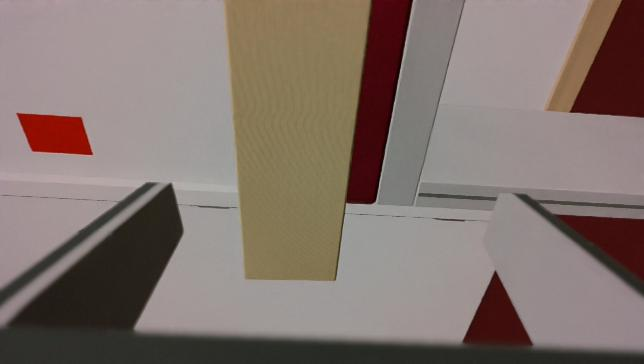

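Call:
{"op": "move", "data": {"target": {"side":"right","x":0.298,"y":-0.197,"z":0.776,"quat_wxyz":[0.7071,0,-0.7071,0]}}}

Call:
{"op": "move", "data": {"base": {"x_m_s":0.15,"for_s":0.67}, "cameras": ["head_camera","right_wrist_camera"]}}

Scene clock: 39.87 s.
Joint torques (N m): left_arm=[3.78 -0.58 0.56 1.6 -0.09 -0.24 0.08] | right_arm=[-6.33 1.81 -0.18 -10.22 0.64 -2.05 -0.29]
External joint torques (N m): left_arm=[-0.31 -0.8 0.54 0 -0.09 -0.21 0.08] | right_arm=[0.95 1.6 -0.23 -0.66 0.27 -0.19 -0.35]
Wrist force (N): left_arm=[1.0 1.3 -7.6] | right_arm=[-7.3 0.8 1.1]
Wrist torque (N m): left_arm=[-0.28 0.17 0.06] | right_arm=[-0.14 -0.40 -0.23]
Wrist force, peak (N): left_arm=[1.0 1.3 -8.7] | right_arm=[-8.8 1.3 1.5]
move: done
base_odometry: x=+0.386 y=+1.427 heading=+0.001
lidar_m: 0.51 1.11 1.52 3.91 2.12 1.51 1.44 1.50 2.01 1.53 0.99 1.16
base_status: not commanded
joint_positions: torso_squat_rad=+0.800 torso_shift_rad=+0.000 torso_pitch_rad=+0.200 torso_yaw_rad=+0.000 left_shoulder_pitch_rad=+0.037 left_shoulder_roll_rad=+0.004 left_shoulder_yaw_rad=-0.043 left_elbow_rad=-0.196 left_forearm_roll_rad=-0.014 left_wrist_pitch_rad=+0.002 left_hand_roll_rad=+0.027 left_gripper_m=+0.099 right_shoulder_pitch_rad=-0.017 right_shoulder_roll_rad=+0.000 right_shoulder_yaw_rad=+0.067 right_elbow_rad=-1.487 right_forearm_roll_rad=-0.236 right_wrist_pitch_rad=-0.275 right_hand_roll_rad=+0.240 right_gripper_m=+0.099 head_pan_rad=-0.300 head_tilt_rad=+0.750
joint_status: all done
wheel_motors_off: 0
motor_effort: left_wheel=-11(11) right_wheel=+11(12)
chest: x=-0.1666 y=+0.0001 z=+1.0715 quat_wxyz=(+0.995, +0.000, +0.100, +0.000) (m; base frame)
left_hand: x=-0.2351 y=+0.2200 z=+0.3893 quat_wxyz=(+1.000, -0.001, +0.021, -0.009) (m; base frame)
right_hand: x=+0.2981 y=-0.1972 z=+0.7759 quat_wxyz=(+0.707, +0.003, -0.707, +0.003) (m; base frame)
right_hand_status: reached (checked arc, planned for 0.5 s): 0 mm and 0.5 deg off.
pictures: none

Scene clock: 41.27 s.
Joint torques (N m): left_arm=[3.91 -0.7 0.74 1.57 -0.08 -0.22 -0.08] | right_arm=[-7.36 1.69 0 -10.24 0.45 -1.97 -0.29]
External joint torques (N m): left_arm=[-0.19 -0.93 0.72 -0.04 -0.08 -0.19 -0.08] | right_arm=[-0.09 1.48 -0.05 -0.67 0.09 -0.11 -0.34]
Wrist force (N): left_arm=[0.9 1.6 -7.7] | right_arm=[-7.5 1.0 1.0]
Wrist torque (N m): left_arm=[-0.33 0.22 0.07] | right_arm=[-0.16 -0.43 -0.20]
Wrist force, peak (N): left_arm=[1.5 1.7 -8.6] | right_arm=[-7.8 1.1 1.5]
move: done
base_odometry: x=+0.486 y=+1.427 heading=+0.000
lidar_m: 0.42 1.00 1.37 3.56 2.28 1.61 1.54 1.61 2.14 1.34 0.93 0.42
base_status: done (sent for 0.67 of 0.67 s)
joint_positions: torso_squat_rad=+0.800 torso_shift_rad=+0.000 torso_pitch_rad=+0.200 torso_yaw_rad=+0.000 left_shoulder_pitch_rad=+0.037 left_shoulder_roll_rad=+0.004 left_shoulder_yaw_rad=-0.043 left_elbow_rad=-0.196 left_forearm_roll_rad=-0.014 left_wrist_pitch_rad=+0.002 left_hand_roll_rad=+0.027 left_gripper_m=+0.099 right_shoulder_pitch_rad=-0.017 right_shoulder_roll_rad=+0.000 right_shoulder_yaw_rad=+0.067 right_elbow_rad=-1.487 right_forearm_roll_rad=-0.236 right_wrist_pitch_rad=-0.275 right_hand_roll_rad=+0.240 right_gripper_m=+0.099 head_pan_rad=-0.300 head_tilt_rad=+0.750
joint_status: not commanded
wheel_motors_off: 0
motor_effort: left_wheel=-11(27) right_wheel=+10(34)
chest: x=-0.1665 y=+0.0001 z=+1.0715 quat_wxyz=(+0.995, +0.000, +0.100, +0.000) (m; base frame)
left_hand: x=-0.2351 y=+0.2200 z=+0.3893 quat_wxyz=(+1.000, -0.001, +0.021, -0.009) (m; base frame)
right_hand: x=+0.2980 y=-0.1972 z=+0.7757 quat_wxyz=(+0.707, +0.003, -0.707, +0.003) (m; base frame)
pictures: head_camera, right_wrist_camera
camera_calibration:
head_camera: T_world_to_cam=[[-0.298383, -0.954021, 0.028489, -0.0682012], [-0.743375, 0.213573, -0.633861, 0.77413], [0.598632, -0.210312, -0.772922, 0.98444], [0, 0, 0, 1]] pos_world=[-0.0341981, -0.0233594, 1.25353]
right_wrist_camera: T_world_to_cam=[[0.0269969, -0.0284, -0.999232, 0.760197], [-0.514057, 0.856903, -0.0382434, 0.378931], [0.857331, 0.514695, 0.00853449, -0.0884307], [0, 0, 0, 1]] pos_world=[0.250084, -0.257603, 0.77486]

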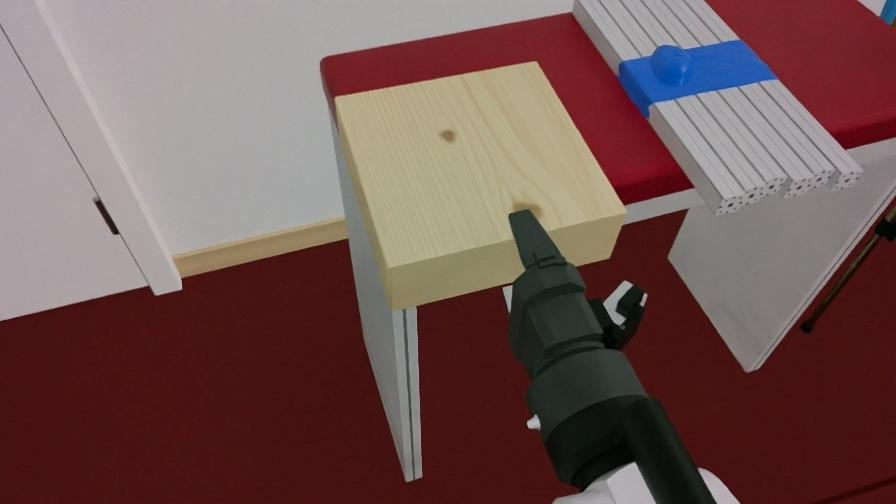

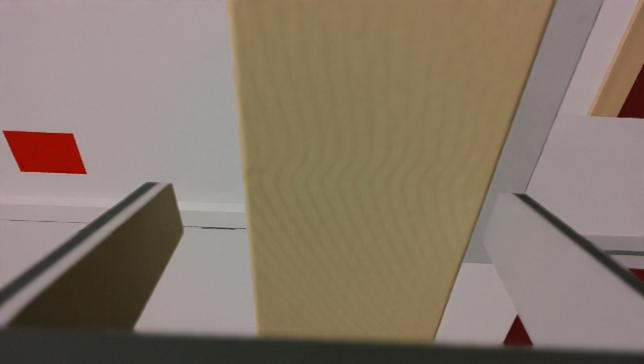

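Call:
{"op": "move", "data": {"target": {"side":"right","x":0.298,"y":-0.197,"z":0.767,"quat_wxyz":[0.7071,0,-0.7071,0]}}}

Call:
{"op": "move", "data": {"base": {"x_m_s":0.1,"for_s":0.5}, "cameras": ["head_camera","right_wrist_camera"]}}

Scene clock: 43.83 s.
Joint torques (N m): left_arm=[3.83 -0.52 0.66 1.52 0.01 -0.3 -0.05] | right_arm=[-7.96 1.44 -0.33 -10 0.19 -1.95 0.11]
External joint torques (N m): left_arm=[-0.27 -0.74 0.64 -0.08 0.01 -0.27 -0.06] | right_arm=[-0.61 1.23 -0.38 -0.56 -0.19 -0.09 0.06]
Wrist force (N): left_arm=[0.7 1.4 -7.8] | right_arm=[-7.5 1.0 0.6]
Wrist torque (N m): left_arm=[-0.33 0.14 0.08] | right_arm=[-0.18 -0.45 -0.25]
Wrist force, peak (N): left_arm=[1.5 1.3 -8.4] | right_arm=[-8.6 0.6 1.4]
move: done
base_odometry: x=+0.486 y=+1.427 heading=+0.000
lidar_m: 0.40 1.02 1.40 3.55 2.28 1.61 1.54 1.60 2.15 1.33 0.94 0.42
base_status: not commanded
joint_positions: torso_squat_rad=+0.800 torso_shift_rad=+0.000 torso_pitch_rad=+0.200 torso_yaw_rad=+0.000 left_shoulder_pitch_rad=+0.037 left_shoulder_roll_rad=+0.004 left_shoulder_yaw_rad=-0.043 left_elbow_rad=-0.196 left_forearm_roll_rad=-0.014 left_wrist_pitch_rad=+0.002 left_hand_roll_rad=+0.027 left_gripper_m=+0.099 right_shoulder_pitch_rad=-0.029 right_shoulder_roll_rad=+0.000 right_shoulder_yaw_rad=+0.069 right_elbow_rad=-1.442 right_forearm_roll_rad=-0.252 right_wrist_pitch_rad=-0.309 right_hand_roll_rad=+0.254 right_gripper_m=+0.099 head_pan_rad=-0.300 head_tilt_rad=+0.750
joint_status: all done
wheel_motors_off: 0
motor_effort: left_wheel=-11(12) right_wheel=+10(13)
chest: x=-0.1665 y=+0.0001 z=+1.0715 quat_wxyz=(+0.995, +0.000, +0.100, +0.000) (m; base frame)
left_hand: x=-0.2352 y=+0.2200 z=+0.3893 quat_wxyz=(+1.000, -0.001, +0.021, -0.009) (m; base frame)
right_hand: x=+0.2977 y=-0.1973 z=+0.7671 quat_wxyz=(+0.708, +0.001, -0.707, +0.001) (m; base frame)
right_hand_status: reached (checked arc, planned for 0.2 s): 0 mm and 0.1 deg off.
pictures: none

Scene clock: 45.00 s.
Joint torques (N m): left_arm=[3.9 -0.81 0.88 1.57 -0.01 -0.21 -0.14] | right_arm=[-7.75 1.6 0.29 -10.13 0.14 -1.98 0.15]
External joint torques (N m): left_arm=[-0.2 -1.03 0.86 -0.03 -0.01 -0.18 -0.14] | right_arm=[-0.39 1.39 0.23 -0.69 -0.24 -0.12 0.1]
Wrist force (N): left_arm=[0.9 1.8 -7.4] | right_arm=[-7.1 0.9 0.9]
Wrist torque (N m): left_arm=[-0.36 0.17 0.07] | right_arm=[-0.16 -0.42 -0.24]
Wrist force, peak (N): left_arm=[0.5 1.0 -8.8] | right_arm=[-7.6 0.5 1.3]
move: done
base_odometry: x=+0.537 y=+1.427 heading=-0.001
lidar_m: 0.37 0.96 1.32 3.38 2.34 1.66 1.59 1.66 2.22 1.38 0.92 0.36
base_status: done (sent for 0.5 of 0.5 s)
joint_positions: torso_squat_rad=+0.800 torso_shift_rad=+0.000 torso_pitch_rad=+0.200 torso_yaw_rad=+0.000 left_shoulder_pitch_rad=+0.037 left_shoulder_roll_rad=+0.004 left_shoulder_yaw_rad=-0.043 left_elbow_rad=-0.196 left_forearm_roll_rad=-0.014 left_wrist_pitch_rad=+0.002 left_hand_roll_rad=+0.027 left_gripper_m=+0.099 right_shoulder_pitch_rad=-0.030 right_shoulder_roll_rad=+0.000 right_shoulder_yaw_rad=+0.069 right_elbow_rad=-1.442 right_forearm_roll_rad=-0.252 right_wrist_pitch_rad=-0.309 right_hand_roll_rad=+0.254 right_gripper_m=+0.099 head_pan_rad=-0.300 head_tilt_rad=+0.750
joint_status: not commanded
wheel_motors_off: 0
motor_effort: left_wheel=-10(24) right_wheel=+11(35)
chest: x=-0.1665 y=+0.0001 z=+1.0715 quat_wxyz=(+0.995, +0.000, +0.100, +0.000) (m; base frame)
left_hand: x=-0.2352 y=+0.2200 z=+0.3893 quat_wxyz=(+1.000, -0.001, +0.021, -0.009) (m; base frame)
right_hand: x=+0.2977 y=-0.1973 z=+0.7671 quat_wxyz=(+0.708, +0.001, -0.707, +0.001) (m; base frame)
pictures: head_camera, right_wrist_camera
camera_calibration:
head_camera: T_world_to_cam=[[-0.298383, -0.954021, 0.028489, -0.0682012], [-0.743375, 0.213573, -0.633861, 0.77413], [0.598632, -0.210312, -0.772922, 0.98444], [0, 0, 0, 1]] pos_world=[-0.0341981, -0.0233594, 1.25353]
right_wrist_camera: T_world_to_cam=[[0.0251524, -0.0293091, -0.999254, 0.752067], [-0.508393, 0.860285, -0.0380299, 0.377307], [0.860758, 0.50897, 0.00673769, -0.0888374], [0, 0, 0, 1]] pos_world=[0.249372, -0.257333, 0.766453]

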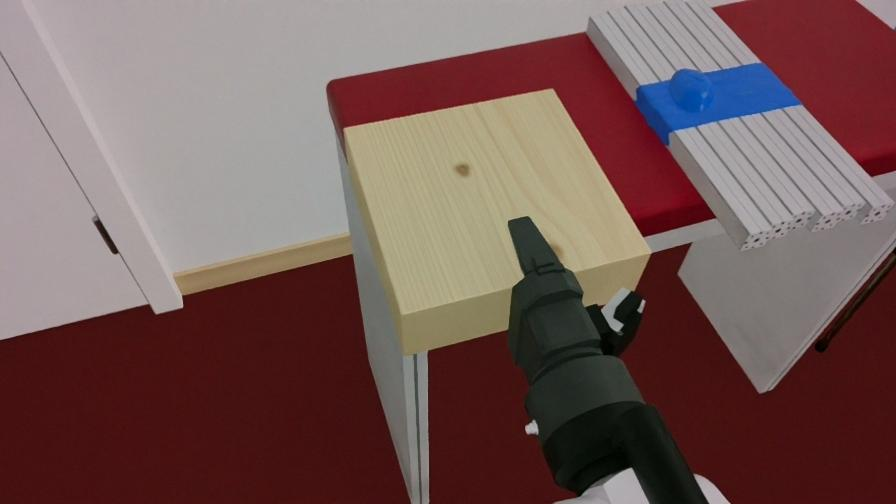

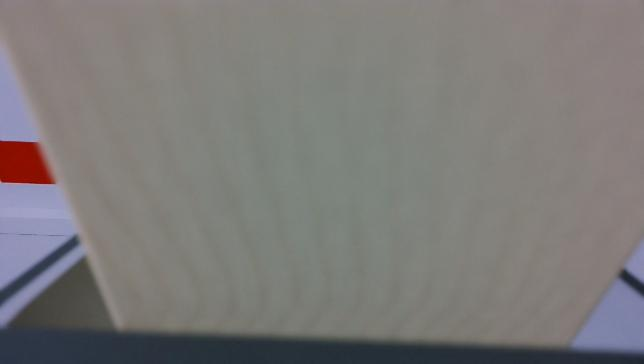

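Call:
{"op": "move", "data": {"joints": {"right_gripper_m":0.04}, "cameras": ["head_camera","right_wrist_camera"]}}

Scene clock: 48.53 s.
Joint torques (N m): left_arm=[3.56 -0.78 0.5 1.63 -0.15 -0.28 0.09] | right_arm=[-7.63 1.23 0.07 -10.03 0.19 -1.76 0.23]
External joint torques (N m): left_arm=[-0.53 -1 0.48 0.02 -0.14 -0.25 0.09] | right_arm=[-0.27 1.01 0.01 -0.58 -0.19 0.1 0.18]
Wrist force (N): left_arm=[1.2 1.7 -8.1] | right_arm=[-6.7 0.8 0.9]
Wrist torque (N m): left_arm=[-0.37 0.18 0.08] | right_arm=[-0.12 -0.71 -0.42]
Wrist force, peak (N): left_arm=[1.5 1.5 -8.5] | right_arm=[-8.3 0.5 0.6]
move: off_target
base_odometry: x=+0.537 y=+1.427 heading=-0.001
lidar_m: 0.37 0.96 1.32 3.38 2.38 1.66 1.59 1.65 2.22 1.39 0.90 0.37
base_status: not commanded
joint_positions: torso_squat_rad=+0.800 torso_shift_rad=+0.000 torso_pitch_rad=+0.200 torso_yaw_rad=+0.000 left_shoulder_pitch_rad=+0.037 left_shoulder_roll_rad=+0.004 left_shoulder_yaw_rad=-0.043 left_elbow_rad=-0.196 left_forearm_roll_rad=-0.014 left_wrist_pitch_rad=+0.002 left_hand_roll_rad=+0.027 left_gripper_m=+0.099 right_shoulder_pitch_rad=-0.030 right_shoulder_roll_rad=+0.000 right_shoulder_yaw_rad=+0.069 right_elbow_rad=-1.442 right_forearm_roll_rad=-0.252 right_wrist_pitch_rad=-0.309 right_hand_roll_rad=+0.254 right_gripper_m=+0.076 head_pan_rad=-0.300 head_tilt_rad=+0.750
joint_status: right_gripper_m off_target (ended at +0.076, target +0.040)
wheel_motors_off: 0
motor_effort: left_wheel=-10(11) right_wheel=+10(12)
chest: x=-0.1665 y=+0.0001 z=+1.0715 quat_wxyz=(+0.995, +0.000, +0.100, +0.000) (m; base frame)
left_hand: x=-0.2352 y=+0.2200 z=+0.3893 quat_wxyz=(+1.000, -0.001, +0.021, -0.009) (m; base frame)
right_hand: x=+0.2977 y=-0.1973 z=+0.7672 quat_wxyz=(+0.707, +0.001, -0.707, +0.001) (m; base frame)
pictures: head_camera, right_wrist_camera
camera_calibration:
head_camera: T_world_to_cam=[[-0.298385, -0.95402, 0.0284896, -0.068202], [-0.743338, 0.213561, -0.633909, 0.774191], [0.598678, -0.210326, -0.772883, 0.984392], [0, 0, 0, 1]] pos_world=[-0.0341981, -0.0233594, 1.25353]
right_wrist_camera: T_world_to_cam=[[0.0252361, -0.0292603, -0.999253, 0.752058], [-0.508347, 0.860312, -0.0380301, 0.377303], [0.860783, 0.508927, 0.0068365, -0.0889307], [0, 0, 0, 1]] pos_world=[0.249372, -0.257334, 0.766454]

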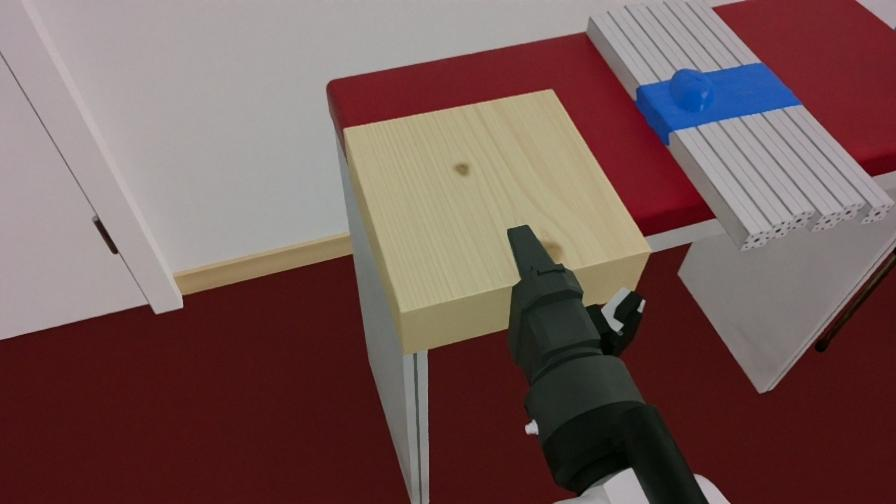

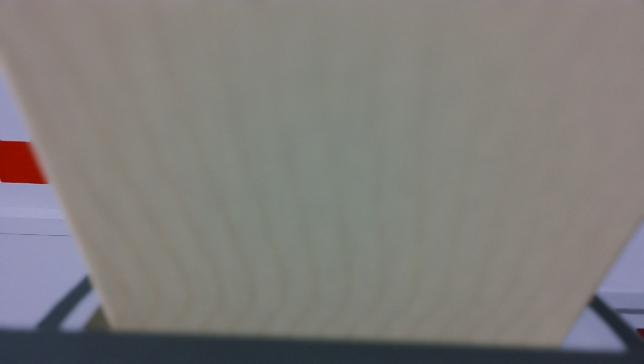

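Call:
{"op": "move", "data": {"target": {"side":"right","x":0.312,"y":-0.197,"z":0.822,"quat_wxyz":[0.7896,0,-0.6136,0]}, "min_time_s": 1.5, "cameras": ["head_camera"]}}

Call:
{"op": "move", "data": {"target": {"side":"right","x":0.338,"y":-0.197,"z":0.885,"quat_wxyz":[0.86,0,-0.51,0]}, "min_time_s": 1.5, "cameras": ["head_camera"]}}

Scene clock: 53.80 s.
Joint torques (N m): left_arm=[4.07 -0.17 0.79 1.61 -0.1 -0.16 -0.01] | right_arm=[-6.71 1.32 -2.79 -12.17 1.1 -0.79 -0.29]
External joint torques (N m): left_arm=[-0.03 -0.39 0.76 0 -0.09 -0.13 -0.01] | right_arm=[1.34 1.09 -2.85 -1.92 0.74 1.06 -0.34]
Wrist force (N): left_arm=[0.6 1.2 -8.3] | right_arm=[-10.6 6.8 -4.3]
Wrist torque (N m): left_arm=[-0.26 0.12 0.09] | right_arm=[0.95 -1.87 0.18]
Wrist force, peak (N): left_arm=[0.9 1.3 -8.5] | right_arm=[-17.8 3.3 -7.0]
move: done
base_odometry: x=+0.537 y=+1.427 heading=-0.001
lidar_m: 0.37 0.95 1.32 3.37 2.36 1.65 1.59 1.67 2.21 1.38 0.91 0.36
base_status: not commanded
joint_positions: torso_squat_rad=+0.800 torso_shift_rad=+0.000 torso_pitch_rad=+0.200 torso_yaw_rad=+0.000 left_shoulder_pitch_rad=+0.037 left_shoulder_roll_rad=+0.004 left_shoulder_yaw_rad=-0.043 left_elbow_rad=-0.196 left_forearm_roll_rad=-0.014 left_wrist_pitch_rad=+0.002 left_hand_roll_rad=+0.027 left_gripper_m=+0.099 right_shoulder_pitch_rad=-0.026 right_shoulder_roll_rad=+0.000 right_shoulder_yaw_rad=+0.068 right_elbow_rad=-1.891 right_forearm_roll_rad=+0.181 right_wrist_pitch_rad=+0.399 right_hand_roll_rad=-0.172 right_gripper_m=+0.074 head_pan_rad=-0.300 head_tilt_rad=+0.750
joint_status: all done
wheel_motors_off: 0
motor_effort: left_wheel=-11(11) right_wheel=+10(13)
chest: x=-0.1664 y=+0.0001 z=+1.0714 quat_wxyz=(+0.995, +0.000, +0.100, +0.000) (m; base frame)
left_hand: x=-0.2352 y=+0.2200 z=+0.3893 quat_wxyz=(+1.000, -0.001, +0.021, -0.009) (m; base frame)
right_hand: x=+0.3121 y=-0.1968 z=+0.8222 quat_wxyz=(+0.789, +0.002, -0.614, +0.002) (m; base frame)
right_hand_status: reached (checked arc, planned for 1.5 s): 0 mm and 0.4 deg off.
pictures: head_camera
camera_calibration:
head_camera: T_world_to_cam=[[-0.29832, -0.954042, 0.0284565, -0.0681591], [-0.743442, 0.213564, -0.633786, 0.774034], [0.598581, -0.210227, -0.772985, 0.984519], [0, 0, 0, 1]] pos_world=[-0.0341981, -0.0233596, 1.25353]

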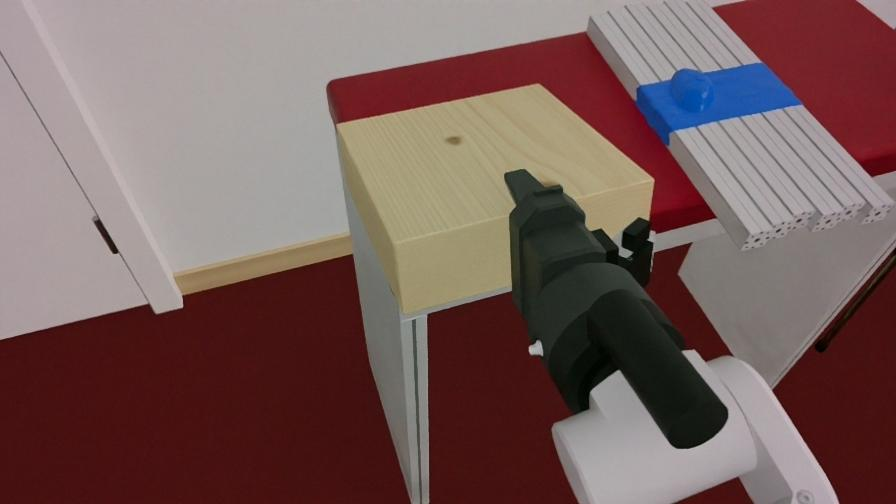

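Scene clock: 55.63 s.
Joint torques (N m): left_arm=[3.89 -0.36 0.52 1.73 -0.01 -0.15 -0.02] | right_arm=[-23.17 -3.05 -2.45 -21.46 0.84 -7.66 -0.14]
External joint torques (N m): left_arm=[-0.23 -0.59 0.5 0.12 -0.01 -0.12 -0.02] | right_arm=[-11.4 -1.74 -1.97 -12.17 0.45 -5.97 -0.18]
Wrist force (N): left_arm=[1.8 1.1 -7.3] | right_arm=[-24.8 1.9 -12.7]
Wrist torque (N m): left_arm=[-0.28 0.30 0.07] | right_arm=[-0.14 1.44 -0.02]
Wrist force, peak (N): left_arm=[1.2 1.3 -8.6] | right_arm=[-26.9 2.2 -13.4]
move: done
base_odometry: x=+0.537 y=+1.427 heading=-0.001
lidar_m: 0.37 0.97 1.31 3.39 2.35 1.67 1.59 1.66 2.21 1.38 0.90 0.36
base_status: not commanded
joint_positions: torso_squat_rad=+0.800 torso_shift_rad=+0.000 torso_pitch_rad=+0.201 torso_yaw_rad=+0.000 left_shoulder_pitch_rad=+0.037 left_shoulder_roll_rad=+0.004 left_shoulder_yaw_rad=-0.043 left_elbow_rad=-0.196 left_forearm_roll_rad=-0.014 left_wrist_pitch_rad=+0.002 left_hand_roll_rad=+0.027 left_gripper_m=+0.099 right_shoulder_pitch_rad=-0.310 right_shoulder_roll_rad=-0.053 right_shoulder_yaw_rad=+0.006 right_elbow_rad=-2.067 right_forearm_roll_rad=+0.080 right_wrist_pitch_rad=+1.099 right_hand_roll_rad=-0.130 right_gripper_m=+0.074 head_pan_rad=-0.300 head_tilt_rad=+0.750
joint_status: all done
wheel_motors_off: 0
motor_effort: left_wheel=-9(11) right_wheel=+8(11)
chest: x=-0.1662 y=+0.0000 z=+1.0714 quat_wxyz=(+0.995, +0.000, +0.100, +0.000) (m; base frame)
left_hand: x=-0.2353 y=+0.2200 z=+0.3893 quat_wxyz=(+1.000, -0.001, +0.021, -0.009) (m; base frame)
right_hand: x=+0.3369 y=-0.1973 z=+0.8822 quat_wxyz=(+0.861, +0.000, -0.508, -0.001) (m; base frame)
right_hand_status: reached (checked arc, planned for 1.5 s): 3 mm and 0.3 deg off.
pictures: head_camera
camera_calibration:
head_camera: T_world_to_cam=[[-0.298365, -0.954025, 0.0285231, -0.0682466], [-0.743691, 0.213645, -0.633467, 0.773809], [0.59825, -0.210217, -0.773244, 0.984556], [0, 0, 0, 1]] pos_world=[-0.033898, -0.0234594, 1.25343]

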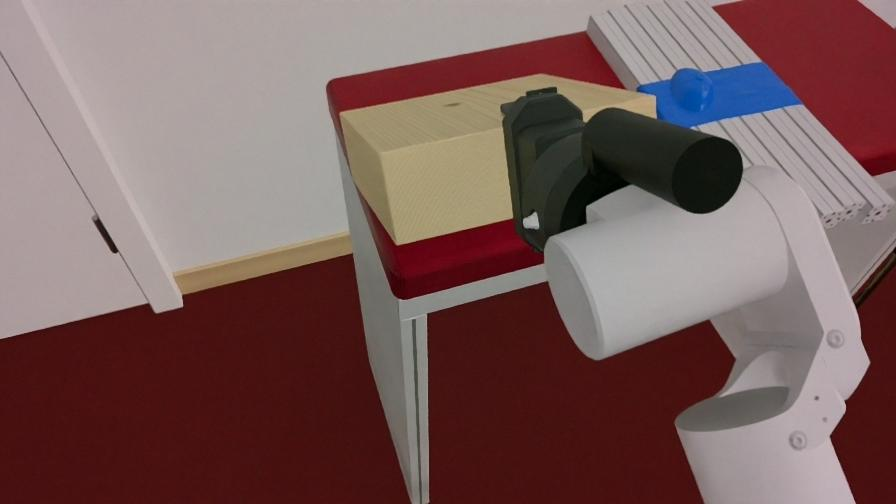

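Call:
{"op": "move", "data": {"joints": {"torso_squat_rad":0.35}, "min_time_s": 3, "cameras": ["head_camera","right_wrist_camera"]}}

Scene clock: 59.73 s.
Joint torques (N m): left_arm=[3.71 -0.74 0.56 1.73 -0.04 -0.15 -0.04] | right_arm=[-23.41 -3.22 -2.9 -21.61 0.78 -7.77 0.01]
External joint torques (N m): left_arm=[-0.41 -0.97 0.53 0.12 -0.04 -0.12 -0.04] | right_arm=[-11.65 -1.91 -2.43 -12.33 0.39 -6.08 -0.04]
Wrist force (N): left_arm=[1.3 1.6 -8.0] | right_arm=[-24.3 1.3 -13.1]
Wrist torque (N m): left_arm=[-0.30 0.22 0.07] | right_arm=[-0.21 1.50 -0.02]
Wrist force, peak (N): left_arm=[1.4 1.5 -8.6] | right_arm=[-25.4 1.7 -13.2]
move: done
base_odometry: x=+0.537 y=+1.427 heading=-0.001
lidar_m: 0.37 0.96 1.32 3.39 2.37 1.66 1.59 1.65 2.22 1.37 0.91 0.36
base_status: not commanded
joint_positions: torso_squat_rad=+0.350 torso_shift_rad=+0.000 torso_pitch_rad=+0.201 torso_yaw_rad=+0.000 left_shoulder_pitch_rad=+0.037 left_shoulder_roll_rad=+0.004 left_shoulder_yaw_rad=-0.043 left_elbow_rad=-0.196 left_forearm_roll_rad=-0.014 left_wrist_pitch_rad=+0.002 left_hand_roll_rad=+0.027 left_gripper_m=+0.099 right_shoulder_pitch_rad=-0.310 right_shoulder_roll_rad=-0.053 right_shoulder_yaw_rad=+0.006 right_elbow_rad=-2.066 right_forearm_roll_rad=+0.080 right_wrist_pitch_rad=+1.099 right_hand_roll_rad=-0.130 right_gripper_m=+0.074 head_pan_rad=-0.300 head_tilt_rad=+0.750
joint_status: all done
wheel_motors_off: 0
motor_effort: left_wheel=-9(10) right_wheel=+10(11)
chest: x=-0.1660 y=+0.0000 z=+1.2413 quat_wxyz=(+0.995, +0.000, +0.100, +0.000) (m; base frame)
left_hand: x=-0.2353 y=+0.2200 z=+0.5592 quat_wxyz=(+1.000, -0.001, +0.021, -0.009) (m; base frame)
right_hand: x=+0.3371 y=-0.1972 z=+1.0518 quat_wxyz=(+0.862, +0.000, -0.508, -0.001) (m; base frame)
pictures: head_camera, right_wrist_camera
camera_calibration:
head_camera: T_world_to_cam=[[-0.298377, -0.954018, 0.0286537, -0.0731564], [-0.744003, 0.213679, -0.633088, 0.881123], [0.597855, -0.210217, -0.773549, 1.11604], [0, 0, 0, 1]] pos_world=[-0.033498, -0.0234593, 1.42323]
right_wrist_camera: T_world_to_cam=[[-0.46141, -0.0284722, -0.88673, 1.08133], [-0.460619, 0.861907, 0.212008, 0.129356], [0.758242, 0.506267, -0.410808, 0.34851], [0, 0, 0, 1]] pos_world=[0.294265, -0.257144, 1.07459]

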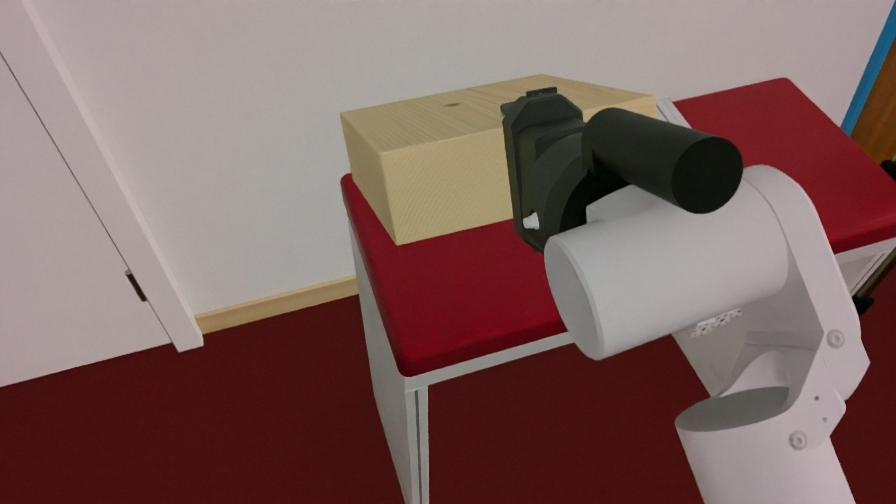

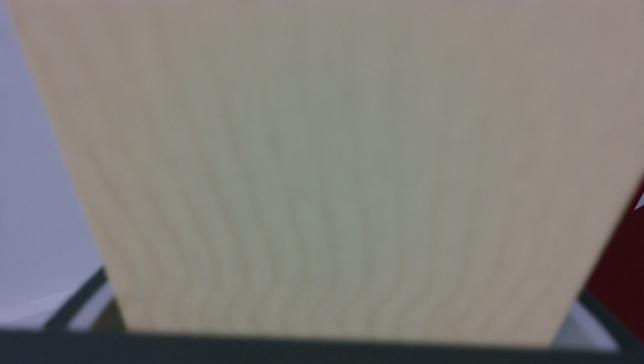

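Call:
{"op": "move", "data": {"base": {"x_m_s":-0.2,"for_s":2.75}, "cameras": ["head_camera"]}}

Scene clock: 64.50 s.
Joint torques (N m): left_arm=[3.28 -0.73 0.86 1.76 -0.1 -0.25 -0.05] | right_arm=[-23.91 -2.83 -2.45 -22.04 1.07 -7.83 -0.04]
External joint torques (N m): left_arm=[-0.84 -0.96 0.84 0.14 -0.09 -0.22 -0.05] | right_arm=[-12.15 -1.52 -1.98 -12.76 0.68 -6.14 -0.09]
Wrist force (N): left_arm=[0.8 1.4 -7.5] | right_arm=[-24.8 1.7 -12.9]
Wrist torque (N m): left_arm=[-0.27 0.19 0.09] | right_arm=[-0.18 1.41 0.00]
Wrist force, peak (N): left_arm=[1.2 1.4 -8.7] | right_arm=[-24.7 1.6 -14.7]
move: done
base_odometry: x=-0.017 y=+1.427 heading=-0.003
lidar_m: 0.92 1.55 2.06 4.17 1.54 1.07 1.04 1.09 1.46 3.61 1.52 1.27
base_status: done (sent for 2.77 of 2.77 s)
joint_positions: torso_squat_rad=+0.350 torso_shift_rad=+0.000 torso_pitch_rad=+0.201 torso_yaw_rad=+0.000 left_shoulder_pitch_rad=+0.037 left_shoulder_roll_rad=+0.004 left_shoulder_yaw_rad=-0.043 left_elbow_rad=-0.196 left_forearm_roll_rad=-0.014 left_wrist_pitch_rad=+0.002 left_hand_roll_rad=+0.027 left_gripper_m=+0.099 right_shoulder_pitch_rad=-0.309 right_shoulder_roll_rad=-0.053 right_shoulder_yaw_rad=+0.006 right_elbow_rad=-2.066 right_forearm_roll_rad=+0.080 right_wrist_pitch_rad=+1.099 right_hand_roll_rad=-0.130 right_gripper_m=+0.074 head_pan_rad=-0.300 head_tilt_rad=+0.750
joint_status: not commanded
wheel_motors_off: 0
motor_effort: left_wheel=-16(30) right_wheel=+15(40)
chest: x=-0.1661 y=+0.0000 z=+1.2413 quat_wxyz=(+0.995, +0.000, +0.100, +0.000) (m; base frame)
left_hand: x=-0.2354 y=+0.2201 z=+0.5592 quat_wxyz=(+1.000, -0.001, +0.021, -0.009) (m; base frame)
right_hand: x=+0.3370 y=-0.1973 z=+1.0518 quat_wxyz=(+0.862, +0.000, -0.508, -0.001) (m; base frame)
pictures: head_camera
camera_calibration:
head_camera: T_world_to_cam=[[-0.298371, -0.954022, 0.0285875, -0.0731219], [-0.743865, 0.213669, -0.633254, 0.881213], [0.598029, -0.21021, -0.773416, 1.11597], [0, 0, 0, 1]] pos_world=[-0.033698, -0.0234593, 1.42323]

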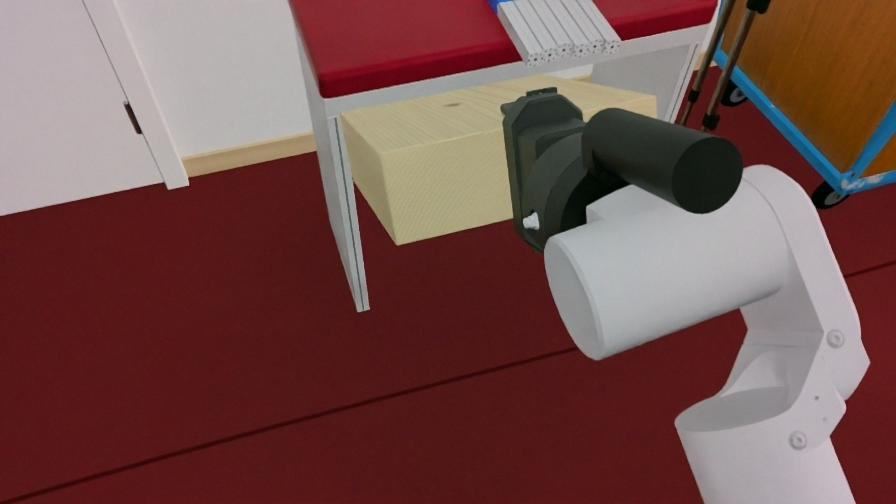

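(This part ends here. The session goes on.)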